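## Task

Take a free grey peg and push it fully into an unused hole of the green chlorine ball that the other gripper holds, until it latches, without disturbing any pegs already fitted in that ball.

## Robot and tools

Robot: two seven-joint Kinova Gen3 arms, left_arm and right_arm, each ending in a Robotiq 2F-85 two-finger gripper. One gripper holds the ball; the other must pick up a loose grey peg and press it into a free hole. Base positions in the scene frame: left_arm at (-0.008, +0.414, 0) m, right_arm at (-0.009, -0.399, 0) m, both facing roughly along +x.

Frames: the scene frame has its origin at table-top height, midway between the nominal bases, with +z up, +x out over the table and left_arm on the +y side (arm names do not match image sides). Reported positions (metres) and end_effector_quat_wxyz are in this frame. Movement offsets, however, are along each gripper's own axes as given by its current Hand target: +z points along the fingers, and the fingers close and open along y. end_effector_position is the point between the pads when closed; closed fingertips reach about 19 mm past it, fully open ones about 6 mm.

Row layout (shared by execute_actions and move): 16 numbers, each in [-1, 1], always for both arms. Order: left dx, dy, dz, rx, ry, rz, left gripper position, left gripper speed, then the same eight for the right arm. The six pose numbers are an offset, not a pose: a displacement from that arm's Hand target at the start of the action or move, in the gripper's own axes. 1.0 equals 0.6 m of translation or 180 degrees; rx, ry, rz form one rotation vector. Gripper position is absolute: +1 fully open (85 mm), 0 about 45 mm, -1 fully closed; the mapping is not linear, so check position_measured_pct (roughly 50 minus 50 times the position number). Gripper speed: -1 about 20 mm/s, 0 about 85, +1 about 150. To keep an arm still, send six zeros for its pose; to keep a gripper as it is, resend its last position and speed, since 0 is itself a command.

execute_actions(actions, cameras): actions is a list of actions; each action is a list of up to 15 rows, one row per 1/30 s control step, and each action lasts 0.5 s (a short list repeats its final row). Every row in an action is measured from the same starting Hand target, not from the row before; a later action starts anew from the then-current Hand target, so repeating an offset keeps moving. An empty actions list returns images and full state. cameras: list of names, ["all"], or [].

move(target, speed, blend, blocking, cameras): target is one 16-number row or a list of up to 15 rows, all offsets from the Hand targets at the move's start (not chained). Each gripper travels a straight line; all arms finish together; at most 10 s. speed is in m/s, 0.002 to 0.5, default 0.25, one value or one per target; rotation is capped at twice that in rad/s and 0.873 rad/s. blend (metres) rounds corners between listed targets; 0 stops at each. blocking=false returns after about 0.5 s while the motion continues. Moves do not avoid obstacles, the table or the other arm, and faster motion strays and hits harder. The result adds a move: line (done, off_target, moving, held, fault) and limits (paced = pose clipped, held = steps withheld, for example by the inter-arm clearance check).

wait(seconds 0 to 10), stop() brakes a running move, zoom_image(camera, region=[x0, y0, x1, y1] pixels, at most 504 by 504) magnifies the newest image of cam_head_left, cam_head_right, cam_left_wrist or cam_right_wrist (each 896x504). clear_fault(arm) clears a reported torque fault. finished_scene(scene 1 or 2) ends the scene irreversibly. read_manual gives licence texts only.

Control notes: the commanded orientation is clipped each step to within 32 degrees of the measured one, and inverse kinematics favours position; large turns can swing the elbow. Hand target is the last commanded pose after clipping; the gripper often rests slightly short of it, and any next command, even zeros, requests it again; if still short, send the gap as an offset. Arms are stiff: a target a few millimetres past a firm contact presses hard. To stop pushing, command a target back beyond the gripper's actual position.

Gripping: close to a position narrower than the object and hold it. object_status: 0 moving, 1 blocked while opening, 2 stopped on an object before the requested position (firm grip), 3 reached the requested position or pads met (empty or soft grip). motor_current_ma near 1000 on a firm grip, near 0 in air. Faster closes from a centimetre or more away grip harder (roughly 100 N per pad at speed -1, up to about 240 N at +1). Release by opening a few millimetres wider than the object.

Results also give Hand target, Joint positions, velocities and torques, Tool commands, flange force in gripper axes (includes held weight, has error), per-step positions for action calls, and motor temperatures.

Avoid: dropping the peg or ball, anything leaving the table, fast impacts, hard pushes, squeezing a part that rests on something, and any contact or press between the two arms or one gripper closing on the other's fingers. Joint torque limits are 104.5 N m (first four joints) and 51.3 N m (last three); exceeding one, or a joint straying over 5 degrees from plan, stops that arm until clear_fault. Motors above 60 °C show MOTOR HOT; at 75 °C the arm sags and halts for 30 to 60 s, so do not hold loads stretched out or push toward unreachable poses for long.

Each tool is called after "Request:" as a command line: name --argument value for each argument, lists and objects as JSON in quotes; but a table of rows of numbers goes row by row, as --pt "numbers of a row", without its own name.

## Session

Request:
execute_actions --actions '[]'

Scene clock: 0.00 s.
left_arm: end_effector_position=(+0.3284, +0.0034, +0.1342) position_measured_pct=77.1 object_status=3 motor_current_ma=700 end_effector_quat_wxyz=(+0.381, +0.603, +0.576, -0.400) | right_arm: end_effector_position=(+0.4405, -0.4004, +0.2000) position_measured_pct=0.0 object_status=3 motor_current_ma=0 end_effector_quat_wxyz=(+0.000, +0.001, +1.000, +0.000)
Joint positions: left_arm=[2.699 -1.344 -1.958 2.089 -0.851 -0.058 0.884] | right_arm=[-0.055 0.432 0 1.657 0 1.053 1.516]
Joint velocities: within noise
Joint torques (N m): no reading
Motor temperatures (°C): left_arm=[25 28 22 25 32 35 35] | right_arm=[29 26 23 26 30 33 42]
Flange force (N): no reading
Hand target: left_arm +0.3284, +0.0034, +0.1342; +0.381, +0.603, +0.576, -0.400 | right_arm +0.4405, -0.4004, +0.2000; +0.000, +0.001, +1.000, +0.000
Tool commands: left_gripper/position=-0.662745 left_gripper/speed=+1.0 right_gripper/position=+1.0 right_gripper/speed=+1.0

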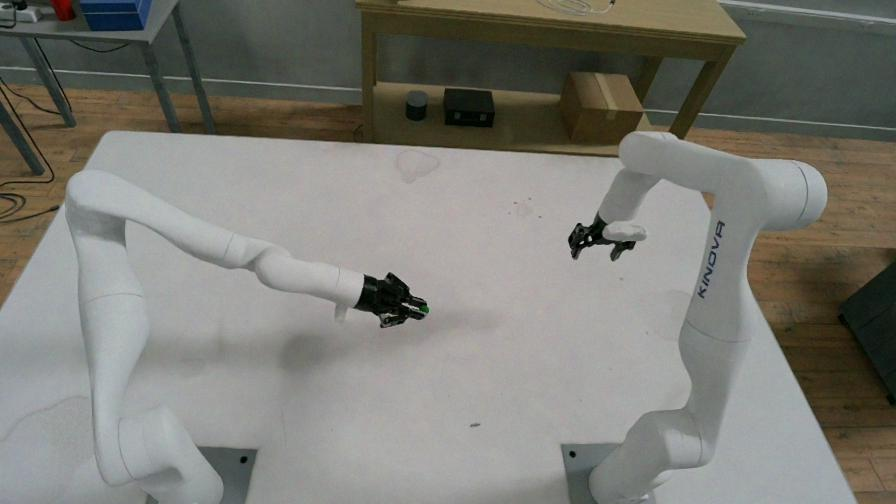

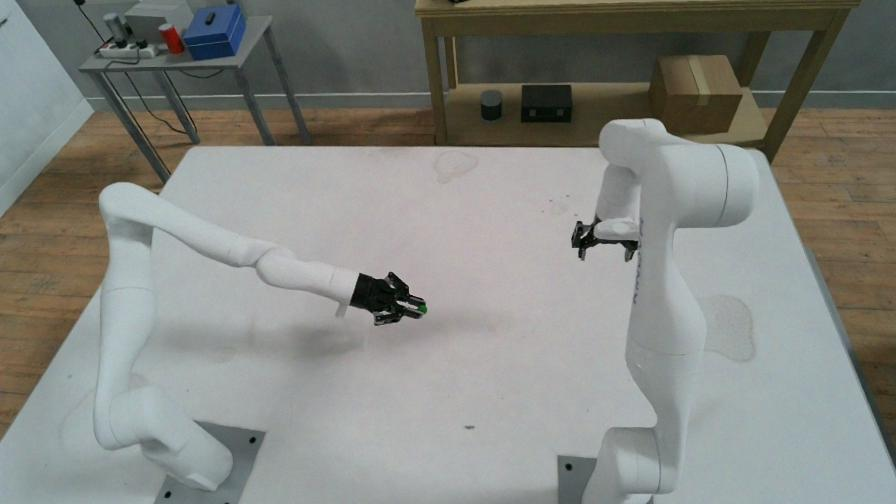

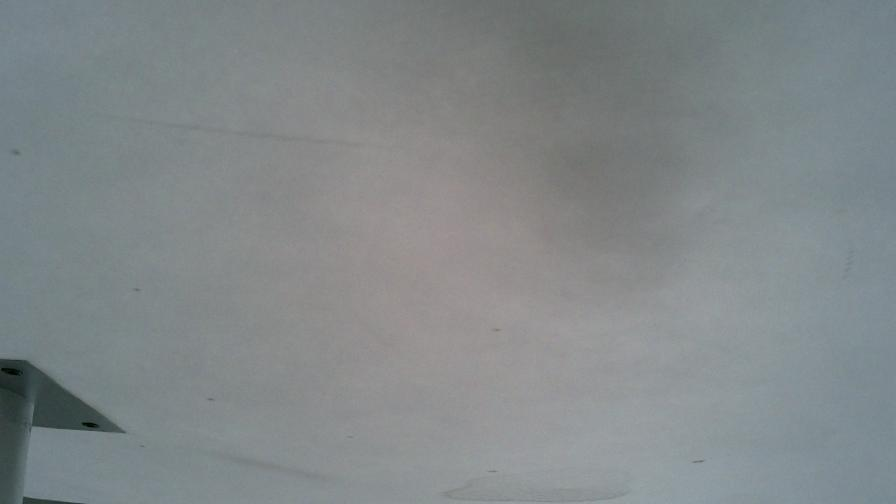

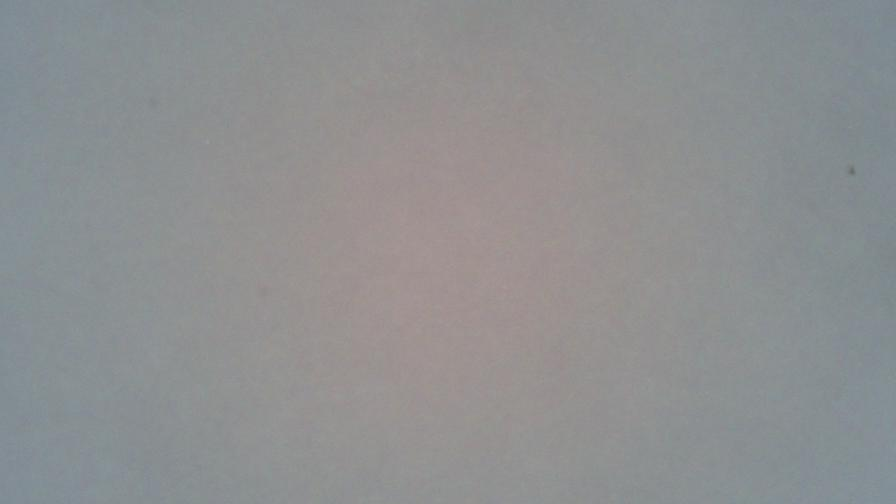

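Request:
zoom_image --camera "cam_head_left" --region '[445, 410, 505, 440]'

Request:
zoom_image --camera "cam_head_left" --region '[370, 270, 440, 340]'

Request:
zoom_image --camera "cam_head_right" --region '[370, 265, 440, 335]'

Request:
zoom_image --camera "cam_head_right" --region '[440, 410, 500, 440]'

Scaled by 8.400 from the camera's 896x504 image, which has a finer 1280x720 frame.

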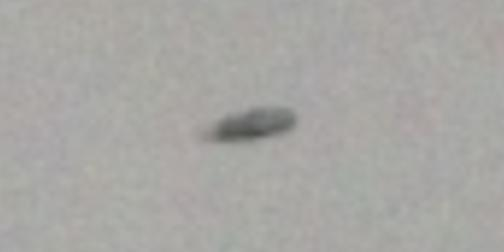

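Scaled by 7.200 from the camera's 896x504 image, which has a finer 1280x720 frame.

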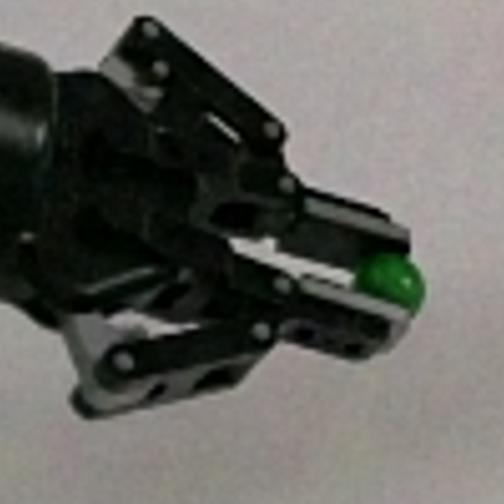

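Scaled by 7.200 from the camera's 896x504 image, which has a finer 1280x720 frame.

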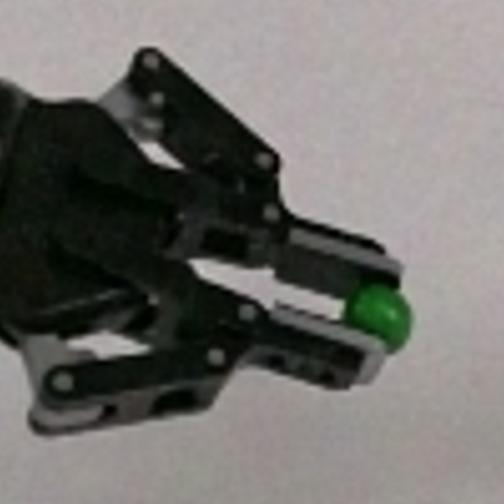

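Scaled by 8.400 from the camera's 896x504 image, which has a finer 1280x720 frame.

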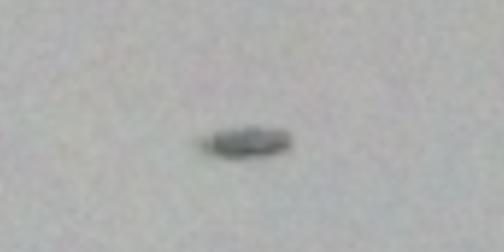

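Request:
move --target '[0,0,0,0,0,0,-0.85,1,0.467,0.35,-0.083,0,0,0.5,1,1]' --speed 0.25 --cameras '["cam_right_wrist","cam_head_left"]'

Scene clock: 41.90 s.
left_arm: end_effector_position=(+0.3284, +0.0034, +0.1342) position_measured_pct=77.1 object_status=2 motor_current_ma=1000 end_effector_quat_wxyz=(+0.381, +0.603, +0.576, -0.400) | right_arm: end_effector_position=(+0.1609, -0.1897, +0.2498) position_measured_pct=0.0 object_status=3 motor_current_ma=0 end_effector_quat_wxyz=(+0.000, +0.708, +0.706, +0.000)
Joint positions: left_arm=[2.699 -1.344 -1.958 2.089 -0.851 -0.058 0.884] | right_arm=[-0.768 -0.019 -0.21 2.067 -0.004 1.093 -0.976]
Joint torques (N m): left_arm=[-1.41 14.12 9.21 1.69 -0.29 -2.57 0.05] | right_arm=[-1.35 -8.12 -1.27 -6.29 -0.06 -0.44 0.14]
Flange force (N): left_arm=[-2.9 6.4 4.7] | right_arm=[1.4 6.6 -5.4]
Hand target: left_arm +0.3284, +0.0034, +0.1342; +0.381, +0.603, +0.576, -0.400 | right_arm +0.1609, -0.1897, +0.2498; +0.000, +0.708, +0.706, +0.000
Off the commanded pose: left_arm 0.000 m, 0 deg | right_arm 0.000 m, 0 deg.
move: done
Images, in order (width x height): cam_head_left 896x504, cam_right_wrist 896x504.

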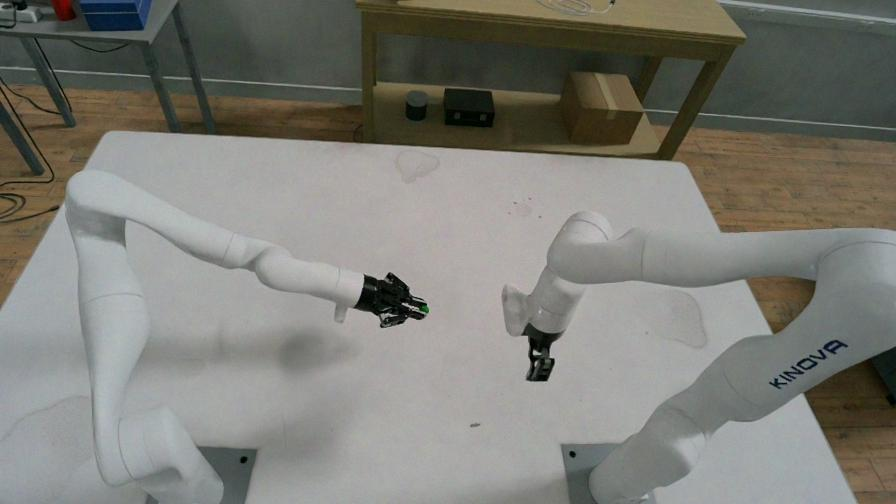

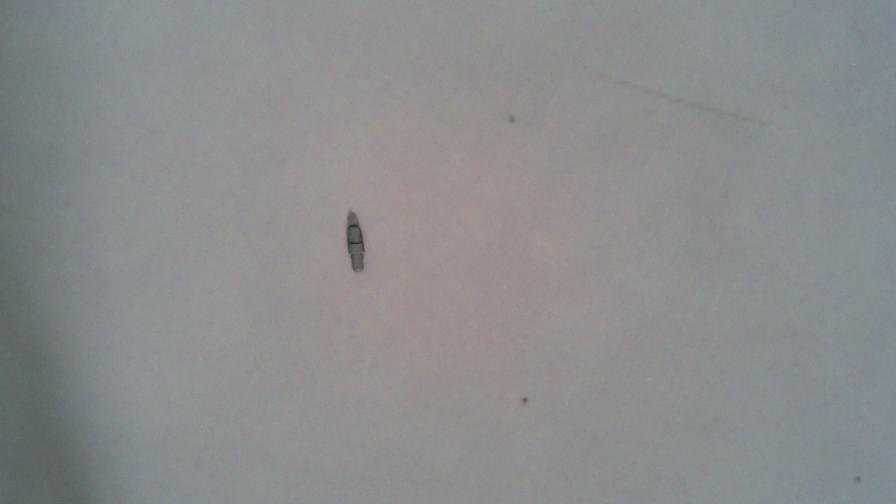

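Request:
zoom_image --camera "cam_right_wrist" --region '[316, 200, 396, 290]'

Scaled by 5.600 from the camera's 896x504 image, which has a finer 1280x720 frame.

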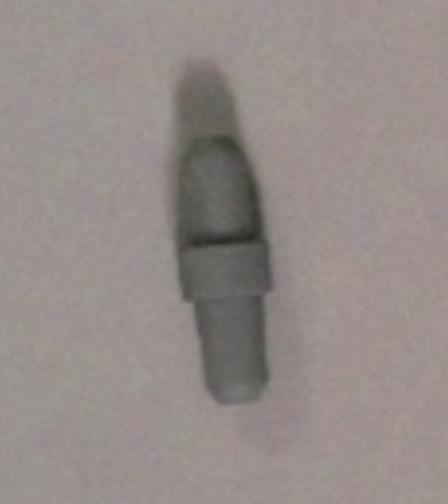

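Request:
move --target '[0,0,0,0,0,0,-0.85,1,0.004,-0.0615,0.216,0,0,-0.0267,0.3,1]' --speed 0.25 --cameras '["cam_right_wrist"]'

Request:
zoom_image --camera "cam_right_wrist" --region '[390, 190, 510, 310]'

Scene clock: 66.90 s.
left_arm: end_effector_position=(+0.3284, +0.0034, +0.1342) position_measured_pct=77.1 object_status=2 motor_current_ma=1000 end_effector_quat_wxyz=(+0.381, +0.603, +0.576, -0.400) | right_arm: end_effector_position=(+0.1240, -0.1872, +0.1202) position_measured_pct=35.1 object_status=3 motor_current_ma=0 end_effector_quat_wxyz=(+0.000, +0.678, +0.735, +0.000)
Joint positions: left_arm=[2.699 -1.344 -1.958 2.089 -0.851 -0.058 0.884] | right_arm=[-0.874 0.204 -0.273 2.376 0.102 0.57 -1.143]
Joint torques (N m): left_arm=[-1.46 14.15 9.17 1.7 -0.28 -2.56 0.07] | right_arm=[-1.31 -9.5 -1.51 -3.14 -0.07 -0.42 0.15]
Flange force (N): left_arm=[-2.9 6.5 4.8] | right_arm=[2.6 7.6 -2.8]
Hand target: left_arm +0.3284, +0.0034, +0.1342; +0.381, +0.603, +0.576, -0.400 | right_arm +0.1240, -0.1872, +0.1202; +0.000, +0.678, +0.735, +0.000
Off the commanded pose: left_arm 0.000 m, 0 deg | right_arm 0.000 m, 0 deg.
move: done
Images, in order (width x height): cam_right_wrist 896x504.

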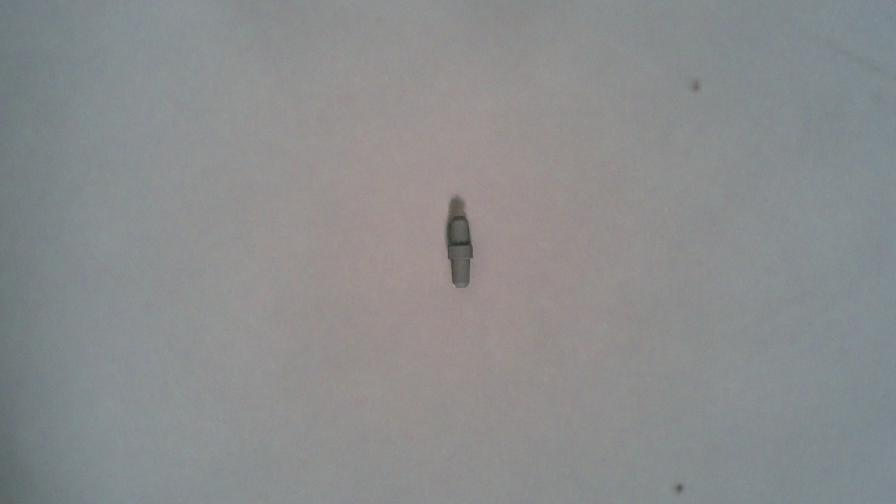

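Scaled by 4.200 from the camera's 896x504 image, which has a finer 1280x720 frame.

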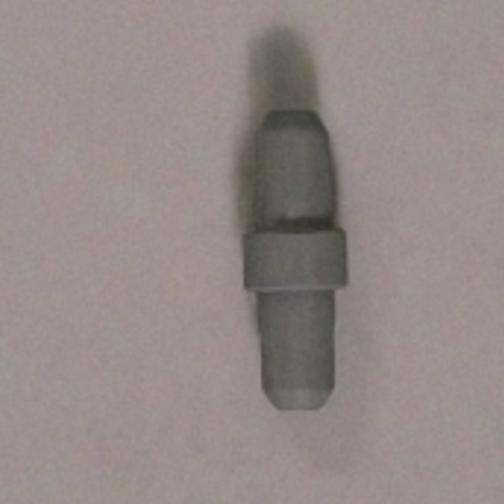

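Request:
move --pt "0 0 0 0 0 0 -0.85 1 0.0748 0.006 0.12 0 0 -0.0078 -0.6 0" --pt "0 0 0 0 0 0 -0.85 1 0.0748 0.006 0.1595 0 0 -0.0078 -0.6 0" --speed '[0.2,0.06]' --cameras '["cam_right_wrist"]'

Request:
zoom_image --camera "cam_right_wrist" --region '[370, 320, 530, 504]'

Scene clock: 99.73 s.
left_arm: end_effector_position=(+0.3284, +0.0034, +0.1342) position_measured_pct=77.1 object_status=2 motor_current_ma=1000 end_effector_quat_wxyz=(+0.381, +0.603, +0.576, -0.400) | right_arm: end_effector_position=(+0.1239, -0.1422, +0.0245) position_measured_pct=80.1 object_status=3 motor_current_ma=0 end_effector_quat_wxyz=(+0.000, +0.669, +0.744, +0.000)
Joint positions: left_arm=[2.699 -1.344 -1.958 2.089 -0.851 -0.058 0.884] | right_arm=[-1.082 0.554 -0.13 2.369 0.3 0.232 -1.377]
Joint torques (N m): left_arm=[-1.45 14.14 9.23 1.68 -0.25 -2.55 0.07] | right_arm=[-1.3 -13.47 -1.42 -0.32 -0.08 -0.43 0.17]
Flange force (N): left_arm=[-2.8 6.2 4.9] | right_arm=[3.5 7.3 0.6]
Hand target: left_arm +0.3284, +0.0034, +0.1342; +0.381, +0.603, +0.576, -0.400 | right_arm +0.1239, -0.1422, +0.0245; +0.000, +0.669, +0.744, +0.000
Off the commanded pose: left_arm 0.000 m, 0 deg | right_arm 0.000 m, 0 deg.
move: done
Images, in order (width x height): cam_right_wrist 896x504.

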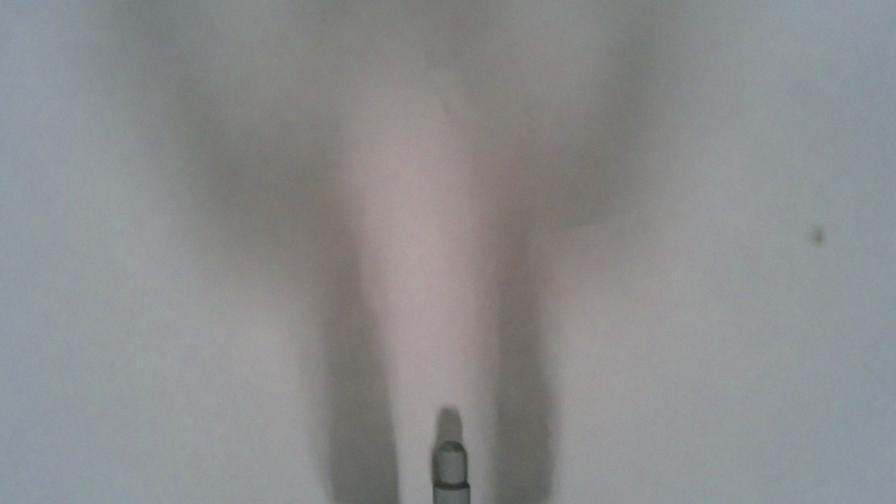

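Scaled by 2.739 from the camera's 896x504 image, which has a finer 1280x720 frame.

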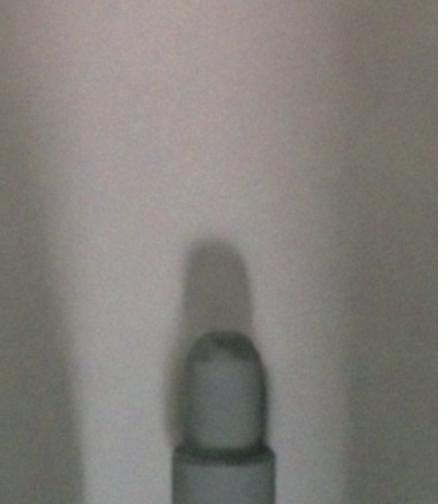

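Request:
move --target '[0,0,0,0,0,0,-0.85,1,0.001,0.0006,0.0067,0,0,0,-0.6,0]' --speed 0.02

Request:
move --target '[0,0,0,0,0,0,-0.85,1,0,0,0,0,0,0,-1,-1]' --speed 0.02

Scene clock: 110.77 s.
left_arm: end_effector_position=(+0.3284, +0.0034, +0.1342) position_measured_pct=77.1 object_status=2 motor_current_ma=1000 end_effector_quat_wxyz=(+0.381, +0.603, +0.576, -0.400) | right_arm: end_effector_position=(+0.1242, -0.1415, +0.0205) position_measured_pct=80.1 object_status=3 motor_current_ma=0 end_effector_quat_wxyz=(+0.000, +0.669, +0.744, +0.000)
Joint positions: left_arm=[2.699 -1.344 -1.958 2.089 -0.851 -0.058 0.884] | right_arm=[-1.089 0.568 -0.121 2.369 0.304 0.218 -1.38]
Joint torques (N m): left_arm=[-1.36 14.2 9.15 1.71 -0.27 -2.5 0.08] | right_arm=[-1.37 -13.42 -1.39 -0.14 -0.03 -0.39 0.16]
Flange force (N): left_arm=[-2.7 6.6 4.6] | right_arm=[3.4 7.5 0.1]
Hand target: left_arm +0.3284, +0.0034, +0.1342; +0.381, +0.603, +0.576, -0.400 | right_arm +0.1242, -0.1415, +0.0205; +0.000, +0.669, +0.744, +0.000
Off the commanded pose: left_arm 0.000 m, 0 deg | right_arm 0.000 m, 0 deg.
move: done

Scene clock: 112.10 s.
left_arm: end_effector_position=(+0.3284, +0.0034, +0.1342) position_measured_pct=77.1 object_status=2 motor_current_ma=1000 end_effector_quat_wxyz=(+0.381, +0.603, +0.576, -0.400) | right_arm: end_effector_position=(+0.1242, -0.1415, +0.0205) position_measured_pct=96.5 object_status=0 motor_current_ma=1000 end_effector_quat_wxyz=(+0.000, +0.669, +0.744, +0.000)
Joint positions: left_arm=[2.699 -1.344 -1.958 2.089 -0.851 -0.058 0.884] | right_arm=[-1.089 0.568 -0.121 2.369 0.304 0.218 -1.38]
Joint torques (N m): left_arm=[-1.43 14.11 9.23 1.71 -0.25 -2.49 0.13] | right_arm=[-1.45 -12.85 -1.53 -0.45 -0.04 -0.67 0.16]
Flange force (N): left_arm=[-2.7 6.0 5.1] | right_arm=[2.7 7.3 -2.6]
Hand target: left_arm +0.3284, +0.0034, +0.1342; +0.381, +0.603, +0.576, -0.400 | right_arm +0.1242, -0.1415, +0.0205; +0.000, +0.669, +0.744, +0.000
Off the commanded pose: left_arm 0.000 m, 0 deg | right_arm 0.000 m, 0 deg.
move: done

Request:
move --pt "0 0 0 0 0 0 -0.85 1 0 0 -0.1 0 0 0 -1 -1" --pt "0 0 0 0 0 0 -0.85 1 -0.1327 0.2 -0.28 -0.0263 0.4995 0.0263 -1 -1" --pt "0 0 0 0 0 0 -0.85 1 -0.1327 0.3276 -0.0992 -0.0263 0.4995 0.0263 -1 -1" --speed '[0.08,0.3,0.2]' --blend '[0.02,0.03,0]' --cameras '["cam_right_wrist"]'

Scene clock: 135.03 s.
left_arm: end_effector_position=(+0.3284, +0.0034, +0.1342) position_measured_pct=77.1 object_status=2 motor_current_ma=1000 end_effector_quat_wxyz=(+0.381, +0.603, +0.576, -0.400) | right_arm: end_effector_position=(+0.3281, -0.1999, +0.0800) position_measured_pct=96.5 object_status=2 motor_current_ma=1000 end_effector_quat_wxyz=(+0.500, -0.500, -0.500, -0.500)
Joint positions: left_arm=[2.699 -1.344 -1.958 2.089 -0.851 -0.058 0.884] | right_arm=[1.164 2.011 -1.32 1.963 0.449 0.708 0.068]
Joint torques (N m): left_arm=[-1.38 14.2 9.17 1.66 -0.3 -2.5 0.14] | right_arm=[-1.33 -11.97 -9.04 7.23 -1.99 -0.16 0.18]
Flange force (N): left_arm=[-2.7 6.3 4.7] | right_arm=[-5.5 1.4 -5.2]
Hand target: left_arm +0.3284, +0.0034, +0.1342; +0.381, +0.603, +0.576, -0.400 | right_arm +0.3281, -0.1999, +0.0800; +0.500, -0.500, -0.500, -0.500
Off the commanded pose: left_arm 0.000 m, 0 deg | right_arm 0.000 m, 0 deg.
move: done
Images, in order (width x height): cam_right_wrist 896x504.

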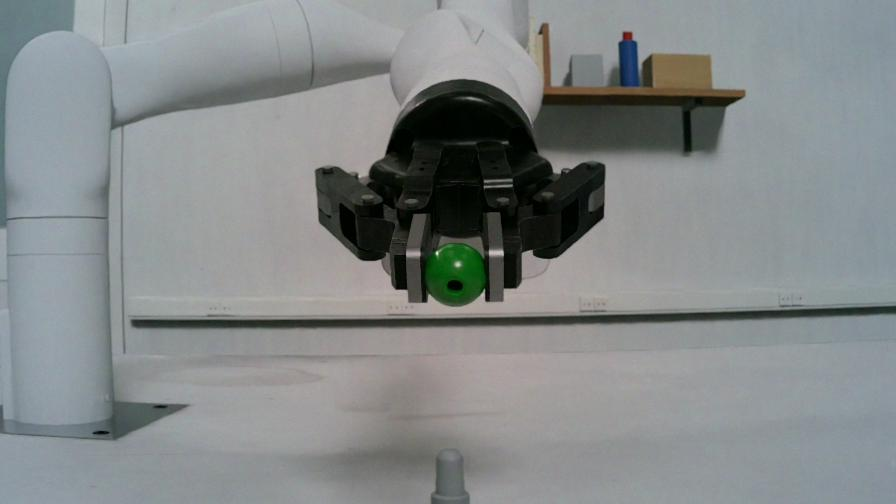

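Request:
zoom_image --camera "cam_right_wrist" --region '[416, 234, 496, 314]'

Request:
zoom_image --camera "cam_right_wrist" --region '[410, 424, 490, 504]'

Scaled by 6.300 from the camera's 896x504 image, which has a finer 1280x720 frame.

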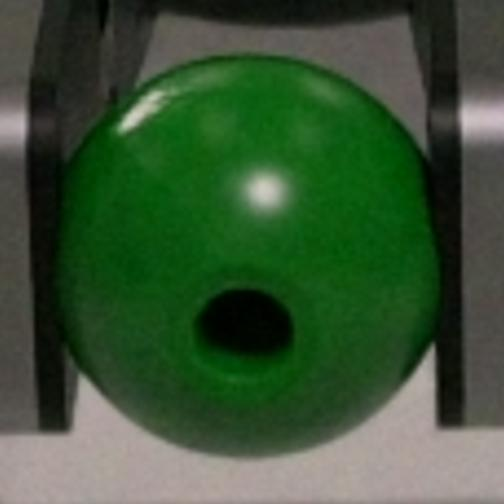

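Scaled by 6.300 from the camera's 896x504 image, which has a finer 1280x720 frame.

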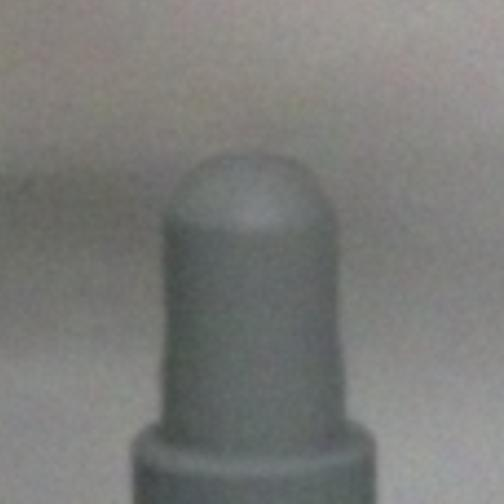

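Request:
move --pt "0.0625 -0.0583 -0.237 0.006 0.353 -0.015 -0.85 1 0 0 0 0 0 0 -1 -1" --pt "0.0625 -0.0583 -0.237 0.006 0.353 -0.015 -0.85 1 0.01 -0.047 0.37 0 0 0 -1 -1" --speed '[0.3,0.25]' --cameras '["cam_right_wrist"]'

Request:
zoom_image --camera "cam_right_wrist" --region '[380, 310, 520, 450]'

Scene clock: 167.90 s.
left_arm: end_effector_position=(+0.3003, +0.1505, +0.1551) position_measured_pct=77.1 object_status=2 motor_current_ma=1000 end_effector_quat_wxyz=(+0.006, +0.713, +0.700, -0.036) | right_arm: end_effector_position=(+0.2998, +0.0220, +0.0861) position_measured_pct=96.5 object_status=2 motor_current_ma=1000 end_effector_quat_wxyz=(+0.500, -0.500, -0.500, -0.500)
Joint positions: left_arm=[3.043 -0.655 -2.086 1.851 -0.593 0.994 1.234] | right_arm=[0.539 2.032 -1.307 2.053 0.583 -0.002 -0.056]
Joint torques (N m): left_arm=[-1.39 13.02 4.18 -4.16 -0.05 -0.42 0.12] | right_arm=[-1.47 -12.37 -9.93 7.81 -0.04 -0.52 0.14]
Flange force (N): left_arm=[-7.2 4.0 -3.8] | right_arm=[-7.1 4.6 -4.4]
Hand target: left_arm +0.3003, +0.1505, +0.1551; +0.006, +0.713, +0.700, -0.036 | right_arm +0.2998, +0.0221, +0.0860; +0.500, -0.500, -0.500, -0.500
Off the commanded pose: left_arm 0.000 m, 0 deg | right_arm 0.000 m, 0 deg.
move: done
Images, in order (width x height): cam_right_wrist 896x504.

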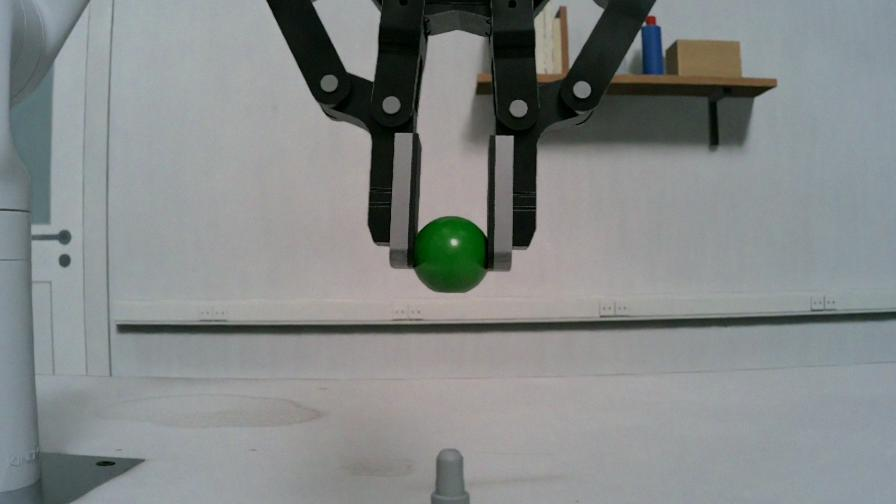

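Scaled by 3.600 from the camera's 896x504 image, which has a finer 1280x720 frame.

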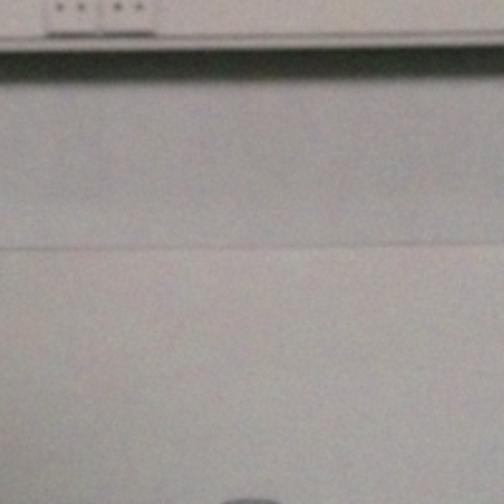

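Request:
zoom_image --camera "cam_right_wrist" --region '[406, 206, 496, 302]'

Scaled by 5.250 from the camera's 896x504 image, which has a finer 1280x720 frame.

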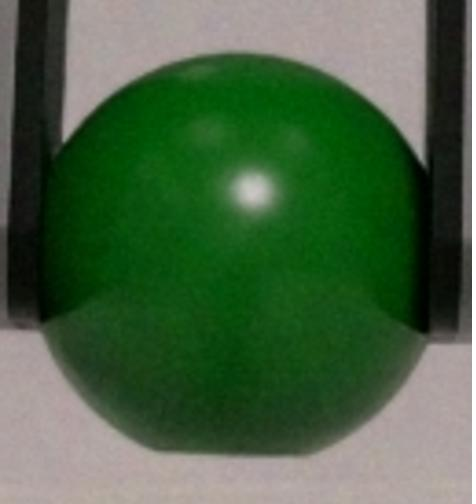

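Request:
move --target '[0,0,0,-0.0094,0,0,-0.85,1,0.0565,0.002,0.1515,0,0,0,-1,-1]' --speed 0.1 --cameras '["cam_right_wrist"]'

Scene clock: 209.40 s.
left_arm: end_effector_position=(+0.3003, +0.1505, +0.1551) position_measured_pct=77.1 object_status=2 motor_current_ma=1000 end_effector_quat_wxyz=(+0.017, +0.713, +0.700, -0.026) | right_arm: end_effector_position=(+0.3009, +0.1129, +0.1199) position_measured_pct=96.5 object_status=2 motor_current_ma=1000 end_effector_quat_wxyz=(+0.500, -0.500, -0.500, -0.500)
Joint positions: left_arm=[3.05 -0.634 -2.093 1.875 -0.611 0.967 1.257] | right_arm=[0.238 1.925 -1.383 1.982 0.502 -0.21 -0.105]
Joint torques (N m): left_arm=[-1.39 12.8 3.98 -4.27 -0.13 -0.48 0.12] | right_arm=[-1.37 -14.93 -11.1 6.4 0.58 -0.72 0.21]
Flange force (N): left_arm=[-7.2 3.8 -3.6] | right_arm=[-5.9 6.1 -2.0]
Hand target: left_arm +0.3003, +0.1505, +0.1551; +0.017, +0.713, +0.700, -0.026 | right_arm +0.3009, +0.1130, +0.1199; +0.500, -0.500, -0.500, -0.500
Off the commanded pose: left_arm 0.000 m, 0 deg | right_arm 0.000 m, 0 deg.
move: done
Images, in order (width x height): cam_right_wrist 896x504.

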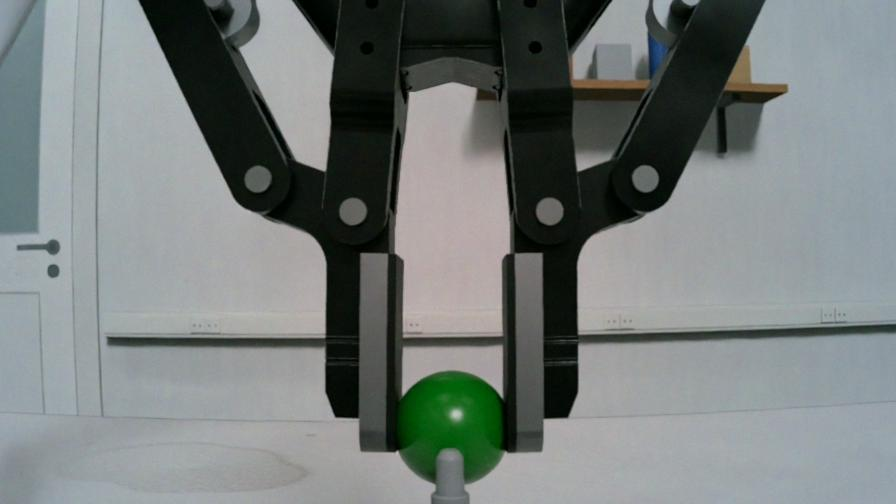

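Request:
move --target '[0,0,0,0,0,0,-0.85,1,0,0,0.0058,0,0,0,-1,-1]' --speed 0.02

Request:
move --target '[0,0,0,0,0,0,-0.85,1,0,0,0.0012,0,0,0,-1,-1]' --speed 0.01

Request:
move --target '[0,0,0,0,0,0,-0.85,1,0,0,0.0012,0,0,0,-1,-1]' --speed 0.01

Request:
move --target '[0,0,0,0,0,0,-0.85,1,0,0,0.0012,0,0,0,-1,-1]' --speed 0.01

Scene clock: 221.27 s.
left_arm: end_effector_position=(+0.3003, +0.1505, +0.1551) position_measured_pct=77.1 object_status=2 motor_current_ma=1000 end_effector_quat_wxyz=(+0.017, +0.713, +0.700, -0.026) | right_arm: end_effector_position=(+0.3009, +0.1164, +0.1199) position_measured_pct=96.5 object_status=2 motor_current_ma=1000 end_effector_quat_wxyz=(+0.500, -0.500, -0.500, -0.500)
Joint positions: left_arm=[3.05 -0.634 -2.093 1.875 -0.611 0.967 1.257] | right_arm=[0.228 1.925 -1.385 1.976 0.501 -0.213 -0.106]
Joint torques (N m): left_arm=[-1.45 12.8 3.95 -4.22 -0.09 -0.49 0.12] | right_arm=[-1.37 -15.04 -11.1 6.41 0.57 -0.69 0.14]
Flange force (N): left_arm=[-7.5 4.0 -3.6] | right_arm=[-6.0 6.1 -1.8]
Hand target: left_arm +0.3003, +0.1505, +0.1551; +0.017, +0.713, +0.700, -0.026 | right_arm +0.3009, +0.1164, +0.1199; +0.500, -0.500, -0.500, -0.500
Off the commanded pose: left_arm 0.000 m, 0 deg | right_arm 0.000 m, 0 deg.
move: done

Scene clock: 221.97 s.
left_arm: end_effector_position=(+0.3003, +0.1505, +0.1551) position_measured_pct=77.1 object_status=2 motor_current_ma=1000 end_effector_quat_wxyz=(+0.017, +0.713, +0.700, -0.026) | right_arm: end_effector_position=(+0.3009, +0.1172, +0.1199) position_measured_pct=96.5 object_status=2 motor_current_ma=1000 end_effector_quat_wxyz=(+0.500, -0.500, -0.500, -0.500)
Joint positions: left_arm=[3.05 -0.634 -2.093 1.875 -0.611 0.967 1.257] | right_arm=[0.226 1.925 -1.386 1.975 0.5 -0.214 -0.106]
Joint torques (N m): left_arm=[-1.07 12.65 4.34 -4.49 -0.01 -0.86 0.08] | right_arm=[-1.71 -15.11 -11.37 6.36 0.59 -0.72 0.19]
Flange force (N): left_arm=[-6.4 3.9 -4.0] | right_arm=[-6.4 6.0 -3.0]
Hand target: left_arm +0.3003, +0.1504, +0.1552; +0.017, +0.713, +0.700, -0.026 | right_arm +0.3009, +0.1172, +0.1199; +0.500, -0.500, -0.500, -0.500
Off the commanded pose: left_arm 0.000 m, 0 deg | right_arm 0.000 m, 0 deg.
move: done

Scene clock: 222.67 s.
left_arm: end_effector_position=(+0.3003, +0.1505, +0.1551) position_measured_pct=77.1 object_status=2 motor_current_ma=1000 end_effector_quat_wxyz=(+0.017, +0.713, +0.700, -0.026) | right_arm: end_effector_position=(+0.3009, +0.1179, +0.1199) position_measured_pct=96.5 object_status=2 motor_current_ma=1000 end_effector_quat_wxyz=(+0.500, -0.500, -0.500, -0.500)
Joint positions: left_arm=[3.05 -0.634 -2.093 1.875 -0.611 0.967 1.257] | right_arm=[0.224 1.924 -1.386 1.974 0.5 -0.215 -0.106]
Joint torques (N m): left_arm=[-0.22 12.33 4.97 -5 0.16 -1.62 0.12] | right_arm=[-2.43 -15.23 -11.99 6.48 0.67 -0.76 0.15]
Flange force (N): left_arm=[-3.6 3.9 -5.4] | right_arm=[-7.4 6.1 -5.3]
Hand target: left_arm +0.3003, +0.1504, +0.1552; +0.017, +0.713, +0.700, -0.026 | right_arm +0.3009, +0.1179, +0.1199; +0.500, -0.500, -0.500, -0.500
Off the commanded pose: left_arm 0.000 m, 0 deg | right_arm 0.000 m, 0 deg.
move: done

Scene clock: 223.37 s.
left_arm: end_effector_position=(+0.3003, +0.1505, +0.1551) position_measured_pct=77.1 object_status=2 motor_current_ma=1000 end_effector_quat_wxyz=(+0.017, +0.713, +0.700, -0.026) | right_arm: end_effector_position=(+0.3009, +0.1186, +0.1199) position_measured_pct=96.5 object_status=2 motor_current_ma=1000 end_effector_quat_wxyz=(+0.500, -0.500, -0.500, -0.500)
Joint positions: left_arm=[3.05 -0.634 -2.093 1.875 -0.611 0.967 1.257] | right_arm=[0.222 1.924 -1.387 1.972 0.5 -0.215 -0.106]
Joint torques (N m): left_arm=[0.45 12.11 5.53 -5.34 0.32 -2.24 0.07] | right_arm=[-3.02 -15.29 -12.47 6.49 0.71 -0.78 0.18]
Flange force (N): left_arm=[-1.8 4.0 -6.4] | right_arm=[-8.0 6.0 -7.2]
Hand target: left_arm +0.3003, +0.1504, +0.1552; +0.017, +0.713, +0.700, -0.026 | right_arm +0.3009, +0.1186, +0.1199; +0.500, -0.500, -0.500, -0.500
Off the commanded pose: left_arm 0.000 m, 0 deg | right_arm 0.000 m, 0 deg.
move: done

Request:
move --pt "0 0 0 0 0 0 -0.85 1 0 0 -0.01 0 0 0 -1 -1" --pt "0 0 0 0 0 0 -0.85 1 -0.0232 0.0005 -0.01 0 0 0 -1 -1" --pt "0 0 0 0 0 0 -0.85 1 -0.0232 0.0005 0.0193 0 0 0 -1 -1" --speed '[0.03,0.06,0.06]' --cameras '["cam_right_wrist"]'

Request:
zoom_image --camera "cam_right_wrist" --region '[370, 360, 530, 504]'

Scene clock: 237.10 s.
left_arm: end_effector_position=(+0.3003, +0.1504, +0.1551) position_measured_pct=77.1 object_status=2 motor_current_ma=1000 end_effector_quat_wxyz=(+0.017, +0.713, +0.700, -0.026) | right_arm: end_effector_position=(+0.3012, +0.1302, +0.1060) position_measured_pct=96.5 object_status=2 motor_current_ma=1000 end_effector_quat_wxyz=(+0.500, -0.500, -0.500, -0.500)
Joint positions: left_arm=[3.05 -0.634 -2.093 1.875 -0.611 0.967 1.257] | right_arm=[0.197 1.963 -1.392 1.932 0.522 -0.201 -0.095]
Joint torques (N m): left_arm=[-1.43 12.84 3.98 -4.25 -0.13 -0.48 0.11] | right_arm=[-1.34 -15.15 -11.11 6.69 0.54 -0.64 0.21]
Flange force (N): left_arm=[-7.4 3.9 -3.5] | right_arm=[-5.8 5.6 -1.7]
Hand target: left_arm +0.3003, +0.1505, +0.1551; +0.017, +0.713, +0.700, -0.026 | right_arm +0.3012, +0.1302, +0.1060; +0.500, -0.500, -0.500, -0.500
Off the commanded pose: left_arm 0.000 m, 0 deg | right_arm 0.000 m, 0 deg.
move: done
Images, in order (width x height): cam_right_wrist 896x504.

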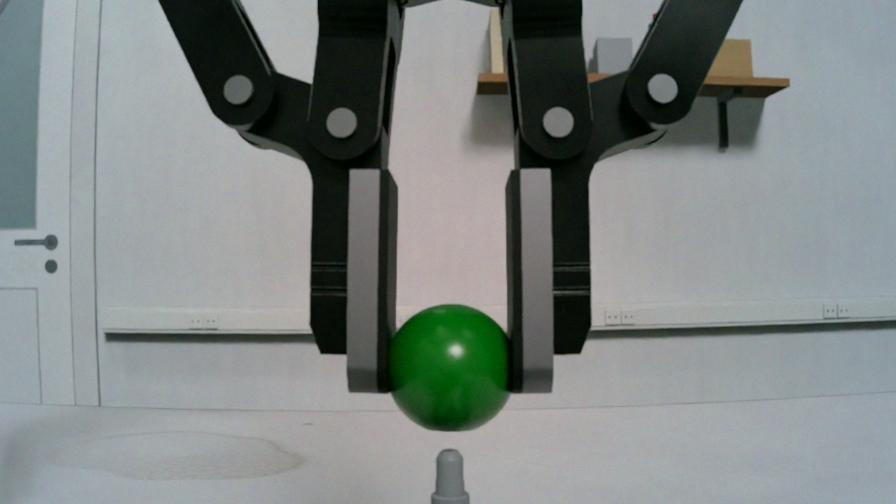

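Scaled by 3.150 from the camera's 896x504 image, which has a finer 1280x720 frame.

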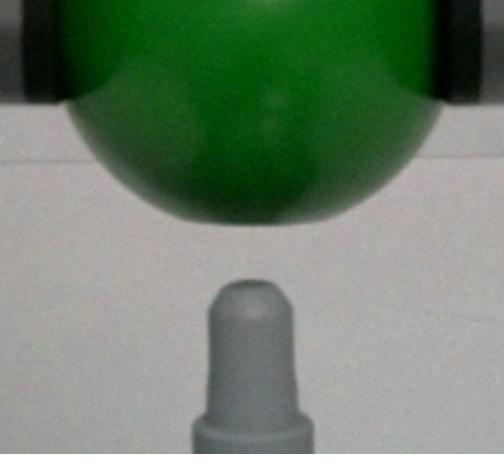

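Request:
move --target '[0,0,0,0,0,0,-0.85,1,0.0042,0.0005,0,0,0,0,-1,-1]' --speed 0.02

Request:
move --target '[0,0,0,0,0,0,-0.85,1,0.0015,0,0,0,0,0,-1,-1]' --speed 0.01

Request:
move --target '[0,0,0,0,0,0,-0.85,1,0.0012,0,0,0,0,0,-1,-1]' --speed 0.01

Request:
move --target '[0,0,0,0,0,0,-0.85,1,0.0012,0,0,0,0,0,-1,-1]' --speed 0.01

Scene clock: 245.90 s.
left_arm: end_effector_position=(+0.3003, +0.1505, +0.1551) position_measured_pct=77.1 object_status=2 motor_current_ma=1000 end_effector_quat_wxyz=(+0.017, +0.713, +0.700, -0.026) | right_arm: end_effector_position=(+0.3015, +0.1302, +0.1085) position_measured_pct=96.5 object_status=2 motor_current_ma=1000 end_effector_quat_wxyz=(+0.500, -0.500, -0.500, -0.500)
Joint positions: left_arm=[3.05 -0.634 -2.093 1.875 -0.611 0.967 1.257] | right_arm=[0.196 1.956 -1.393 1.934 0.517 -0.205 -0.097]
Joint torques (N m): left_arm=[-1.37 12.82 4 -4.2 -0.1 -0.45 0.13] | right_arm=[-1.32 -15.19 -11.11 6.68 0.52 -0.65 0.17]
Flange force (N): left_arm=[-7.3 4.0 -3.6] | right_arm=[-5.9 5.9 -1.5]
Hand target: left_arm +0.3003, +0.1505, +0.1551; +0.017, +0.713, +0.700, -0.026 | right_arm +0.3015, +0.1302, +0.1085; +0.500, -0.500, -0.500, -0.500
Off the commanded pose: left_arm 0.000 m, 0 deg | right_arm 0.000 m, 0 deg.
move: done

Scene clock: 246.60 s.
left_arm: end_effector_position=(+0.3003, +0.1505, +0.1551) position_measured_pct=77.1 object_status=2 motor_current_ma=1000 end_effector_quat_wxyz=(+0.017, +0.713, +0.700, -0.026) | right_arm: end_effector_position=(+0.3015, +0.1302, +0.1094) position_measured_pct=96.5 object_status=2 motor_current_ma=1000 end_effector_quat_wxyz=(+0.500, -0.500, -0.500, -0.500)
Joint positions: left_arm=[3.05 -0.634 -2.093 1.875 -0.611 0.967 1.257] | right_arm=[0.195 1.954 -1.393 1.936 0.516 -0.206 -0.098]
Joint torques (N m): left_arm=[-1.39 12.77 3.96 -4.27 -0.1 -0.48 0.11] | right_arm=[-1.32 -15.18 -11.12 6.68 0.57 -0.66 0.18]
Flange force (N): left_arm=[-7.2 3.8 -3.6] | right_arm=[-5.8 6.0 -1.4]
Hand target: left_arm +0.3003, +0.1505, +0.1551; +0.017, +0.713, +0.700, -0.026 | right_arm +0.3015, +0.1302, +0.1094; +0.500, -0.500, -0.500, -0.500
Off the commanded pose: left_arm 0.000 m, 0 deg | right_arm 0.000 m, 0 deg.
move: done

Scene clock: 247.30 s.
left_arm: end_effector_position=(+0.3003, +0.1505, +0.1551) position_measured_pct=77.1 object_status=2 motor_current_ma=1000 end_effector_quat_wxyz=(+0.017, +0.713, +0.700, -0.026) | right_arm: end_effector_position=(+0.3015, +0.1302, +0.1101) position_measured_pct=96.5 object_status=2 motor_current_ma=1000 end_effector_quat_wxyz=(+0.500, -0.500, -0.500, -0.500)
Joint positions: left_arm=[3.05 -0.634 -2.093 1.875 -0.611 0.967 1.257] | right_arm=[0.195 1.951 -1.393 1.937 0.514 -0.207 -0.099]
Joint torques (N m): left_arm=[-1.43 12.76 4 -4.22 -0.15 -0.44 0.1] | right_arm=[-1.33 -15.23 -11.17 6.62 0.56 -0.69 0.15]
Flange force (N): left_arm=[-7.4 3.8 -3.6] | right_arm=[-6.0 5.9 -1.6]
Hand target: left_arm +0.3003, +0.1505, +0.1551; +0.017, +0.713, +0.700, -0.026 | right_arm +0.3015, +0.1302, +0.1101; +0.500, -0.500, -0.500, -0.500
Off the commanded pose: left_arm 0.000 m, 0 deg | right_arm 0.000 m, 0 deg.
move: done

Scene clock: 248.00 s.
left_arm: end_effector_position=(+0.3003, +0.1505, +0.1551) position_measured_pct=77.1 object_status=2 motor_current_ma=1000 end_effector_quat_wxyz=(+0.017, +0.713, +0.700, -0.026) | right_arm: end_effector_position=(+0.3015, +0.1302, +0.1108) position_measured_pct=96.5 object_status=2 motor_current_ma=1000 end_effector_quat_wxyz=(+0.500, -0.500, -0.500, -0.500)
Joint positions: left_arm=[3.05 -0.634 -2.093 1.875 -0.611 0.967 1.257] | right_arm=[0.195 1.949 -1.393 1.938 0.513 -0.209 -0.099]
Joint torques (N m): left_arm=[-1.42 12.8 4.02 -4.24 -0.13 -0.46 0.08] | right_arm=[-1.36 -15.22 -11.16 6.59 0.57 -0.66 0.18]
Flange force (N): left_arm=[-7.5 3.8 -3.4] | right_arm=[-5.8 5.9 -1.6]
Hand target: left_arm +0.3003, +0.1505, +0.1551; +0.017, +0.713, +0.700, -0.026 | right_arm +0.3015, +0.1302, +0.1108; +0.500, -0.500, -0.500, -0.500
Off the commanded pose: left_arm 0.000 m, 0 deg | right_arm 0.000 m, 0 deg.
move: done

Request:
move --target '[0,0,0,0,0,0,-0.85,1,0.0017,0,0,0,0,0,-1,-1]' --speed 0.01

Request:
move --target '[0,0,0,0,0,0,-0.85,1,0.0017,0,0,0,0,0,-1,-1]' --speed 0.01

Request:
move --target '[0,0,0,0,0,0,-0.85,1,0.0017,0,0,0,0,0,-1,-1]' --speed 0.01 --cameras '["cam_right_wrist"]'

Request:
zoom_image --camera "cam_right_wrist" --region '[370, 360, 530, 504]'

Scene clock: 258.17 s.
left_arm: end_effector_position=(+0.3003, +0.1505, +0.1551) position_measured_pct=77.1 object_status=2 motor_current_ma=1000 end_effector_quat_wxyz=(+0.017, +0.713, +0.700, -0.026) | right_arm: end_effector_position=(+0.3015, +0.1302, +0.1119) position_measured_pct=96.5 object_status=2 motor_current_ma=1000 end_effector_quat_wxyz=(+0.500, -0.500, -0.500, -0.500)
Joint positions: left_arm=[3.05 -0.634 -2.093 1.875 -0.611 0.967 1.257] | right_arm=[0.194 1.946 -1.394 1.939 0.511 -0.21 -0.1]
Joint torques (N m): left_arm=[-1.39 12.87 4.01 -4.26 -0.13 -0.46 0.11] | right_arm=[-1.31 -15.28 -11.16 6.49 0.57 -0.71 0.16]
Flange force (N): left_arm=[-7.3 3.9 -3.4] | right_arm=[-5.9 5.8 -1.6]
Hand target: left_arm +0.3003, +0.1505, +0.1551; +0.017, +0.713, +0.700, -0.026 | right_arm +0.3015, +0.1302, +0.1119; +0.500, -0.500, -0.500, -0.500
Off the commanded pose: left_arm 0.000 m, 0 deg | right_arm 0.000 m, 0 deg.
move: done

Scene clock: 258.87 s.
left_arm: end_effector_position=(+0.3003, +0.1505, +0.1551) position_measured_pct=77.1 object_status=2 motor_current_ma=1000 end_effector_quat_wxyz=(+0.017, +0.713, +0.700, -0.026) | right_arm: end_effector_position=(+0.3015, +0.1302, +0.1129) position_measured_pct=96.5 object_status=2 motor_current_ma=1000 end_effector_quat_wxyz=(+0.500, -0.500, -0.500, -0.500)
Joint positions: left_arm=[3.05 -0.634 -2.093 1.875 -0.611 0.967 1.257] | right_arm=[0.193 1.944 -1.394 1.941 0.509 -0.212 -0.101]
Joint torques (N m): left_arm=[-1.4 12.81 4.01 -4.16 -0.1 -0.41 0.03] | right_arm=[-1.23 -15.29 -11.2 6.45 0.57 -0.74 0.2]
Flange force (N): left_arm=[-7.6 3.9 -3.4] | right_arm=[-5.9 5.8 -1.4]
Hand target: left_arm +0.3003, +0.1505, +0.1551; +0.017, +0.713, +0.700, -0.026 | right_arm +0.3015, +0.1302, +0.1129; +0.500, -0.500, -0.500, -0.500
Off the commanded pose: left_arm 0.000 m, 0 deg | right_arm 0.000 m, 0 deg.
move: done

Scene clock: 259.57 s.
left_arm: end_effector_position=(+0.3003, +0.1505, +0.1551) position_measured_pct=77.1 object_status=2 motor_current_ma=1000 end_effector_quat_wxyz=(+0.017, +0.713, +0.700, -0.026) | right_arm: end_effector_position=(+0.3015, +0.1302, +0.1139) position_measured_pct=96.5 object_status=2 motor_current_ma=1000 end_effector_quat_wxyz=(+0.500, -0.500, -0.500, -0.500)
Joint positions: left_arm=[3.05 -0.634 -2.093 1.875 -0.611 0.967 1.257] | right_arm=[0.193 1.941 -1.394 1.942 0.507 -0.214 -0.102]
Joint torques (N m): left_arm=[-1.4 12.69 3.95 -4.08 -0.1 -0.36 0.07] | right_arm=[-1.12 -15.33 -11.28 6.41 0.56 -0.78 0.17]
Flange force (N): left_arm=[-7.5 3.9 -3.7] | right_arm=[-6.0 5.8 -1.2]
Hand target: left_arm +0.3003, +0.1505, +0.1551; +0.017, +0.713, +0.700, -0.026 | right_arm +0.3015, +0.1302, +0.1139; +0.500, -0.500, -0.500, -0.500
Off the commanded pose: left_arm 0.000 m, 0 deg | right_arm 0.000 m, 0 deg.
move: done
Images, in order (width x height): cam_right_wrist 896x504.

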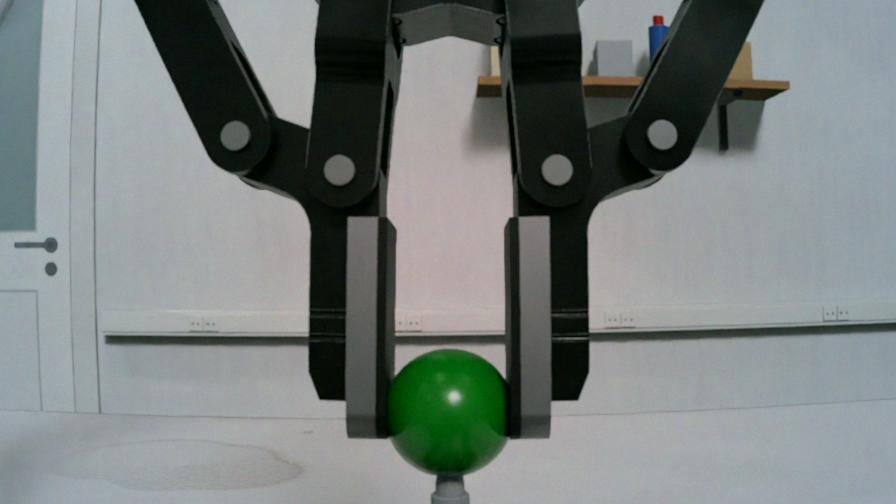

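Scaled by 3.150 from the camera's 896x504 image, which has a finer 1280x720 frame.

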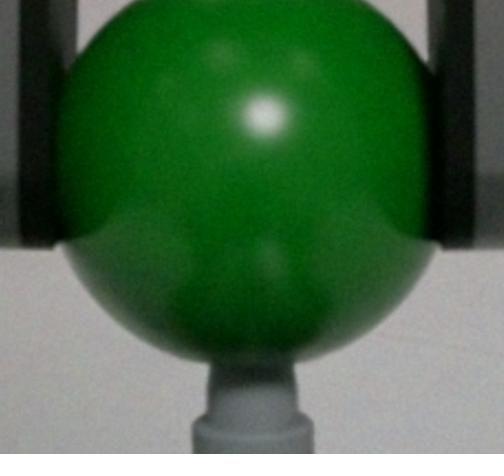

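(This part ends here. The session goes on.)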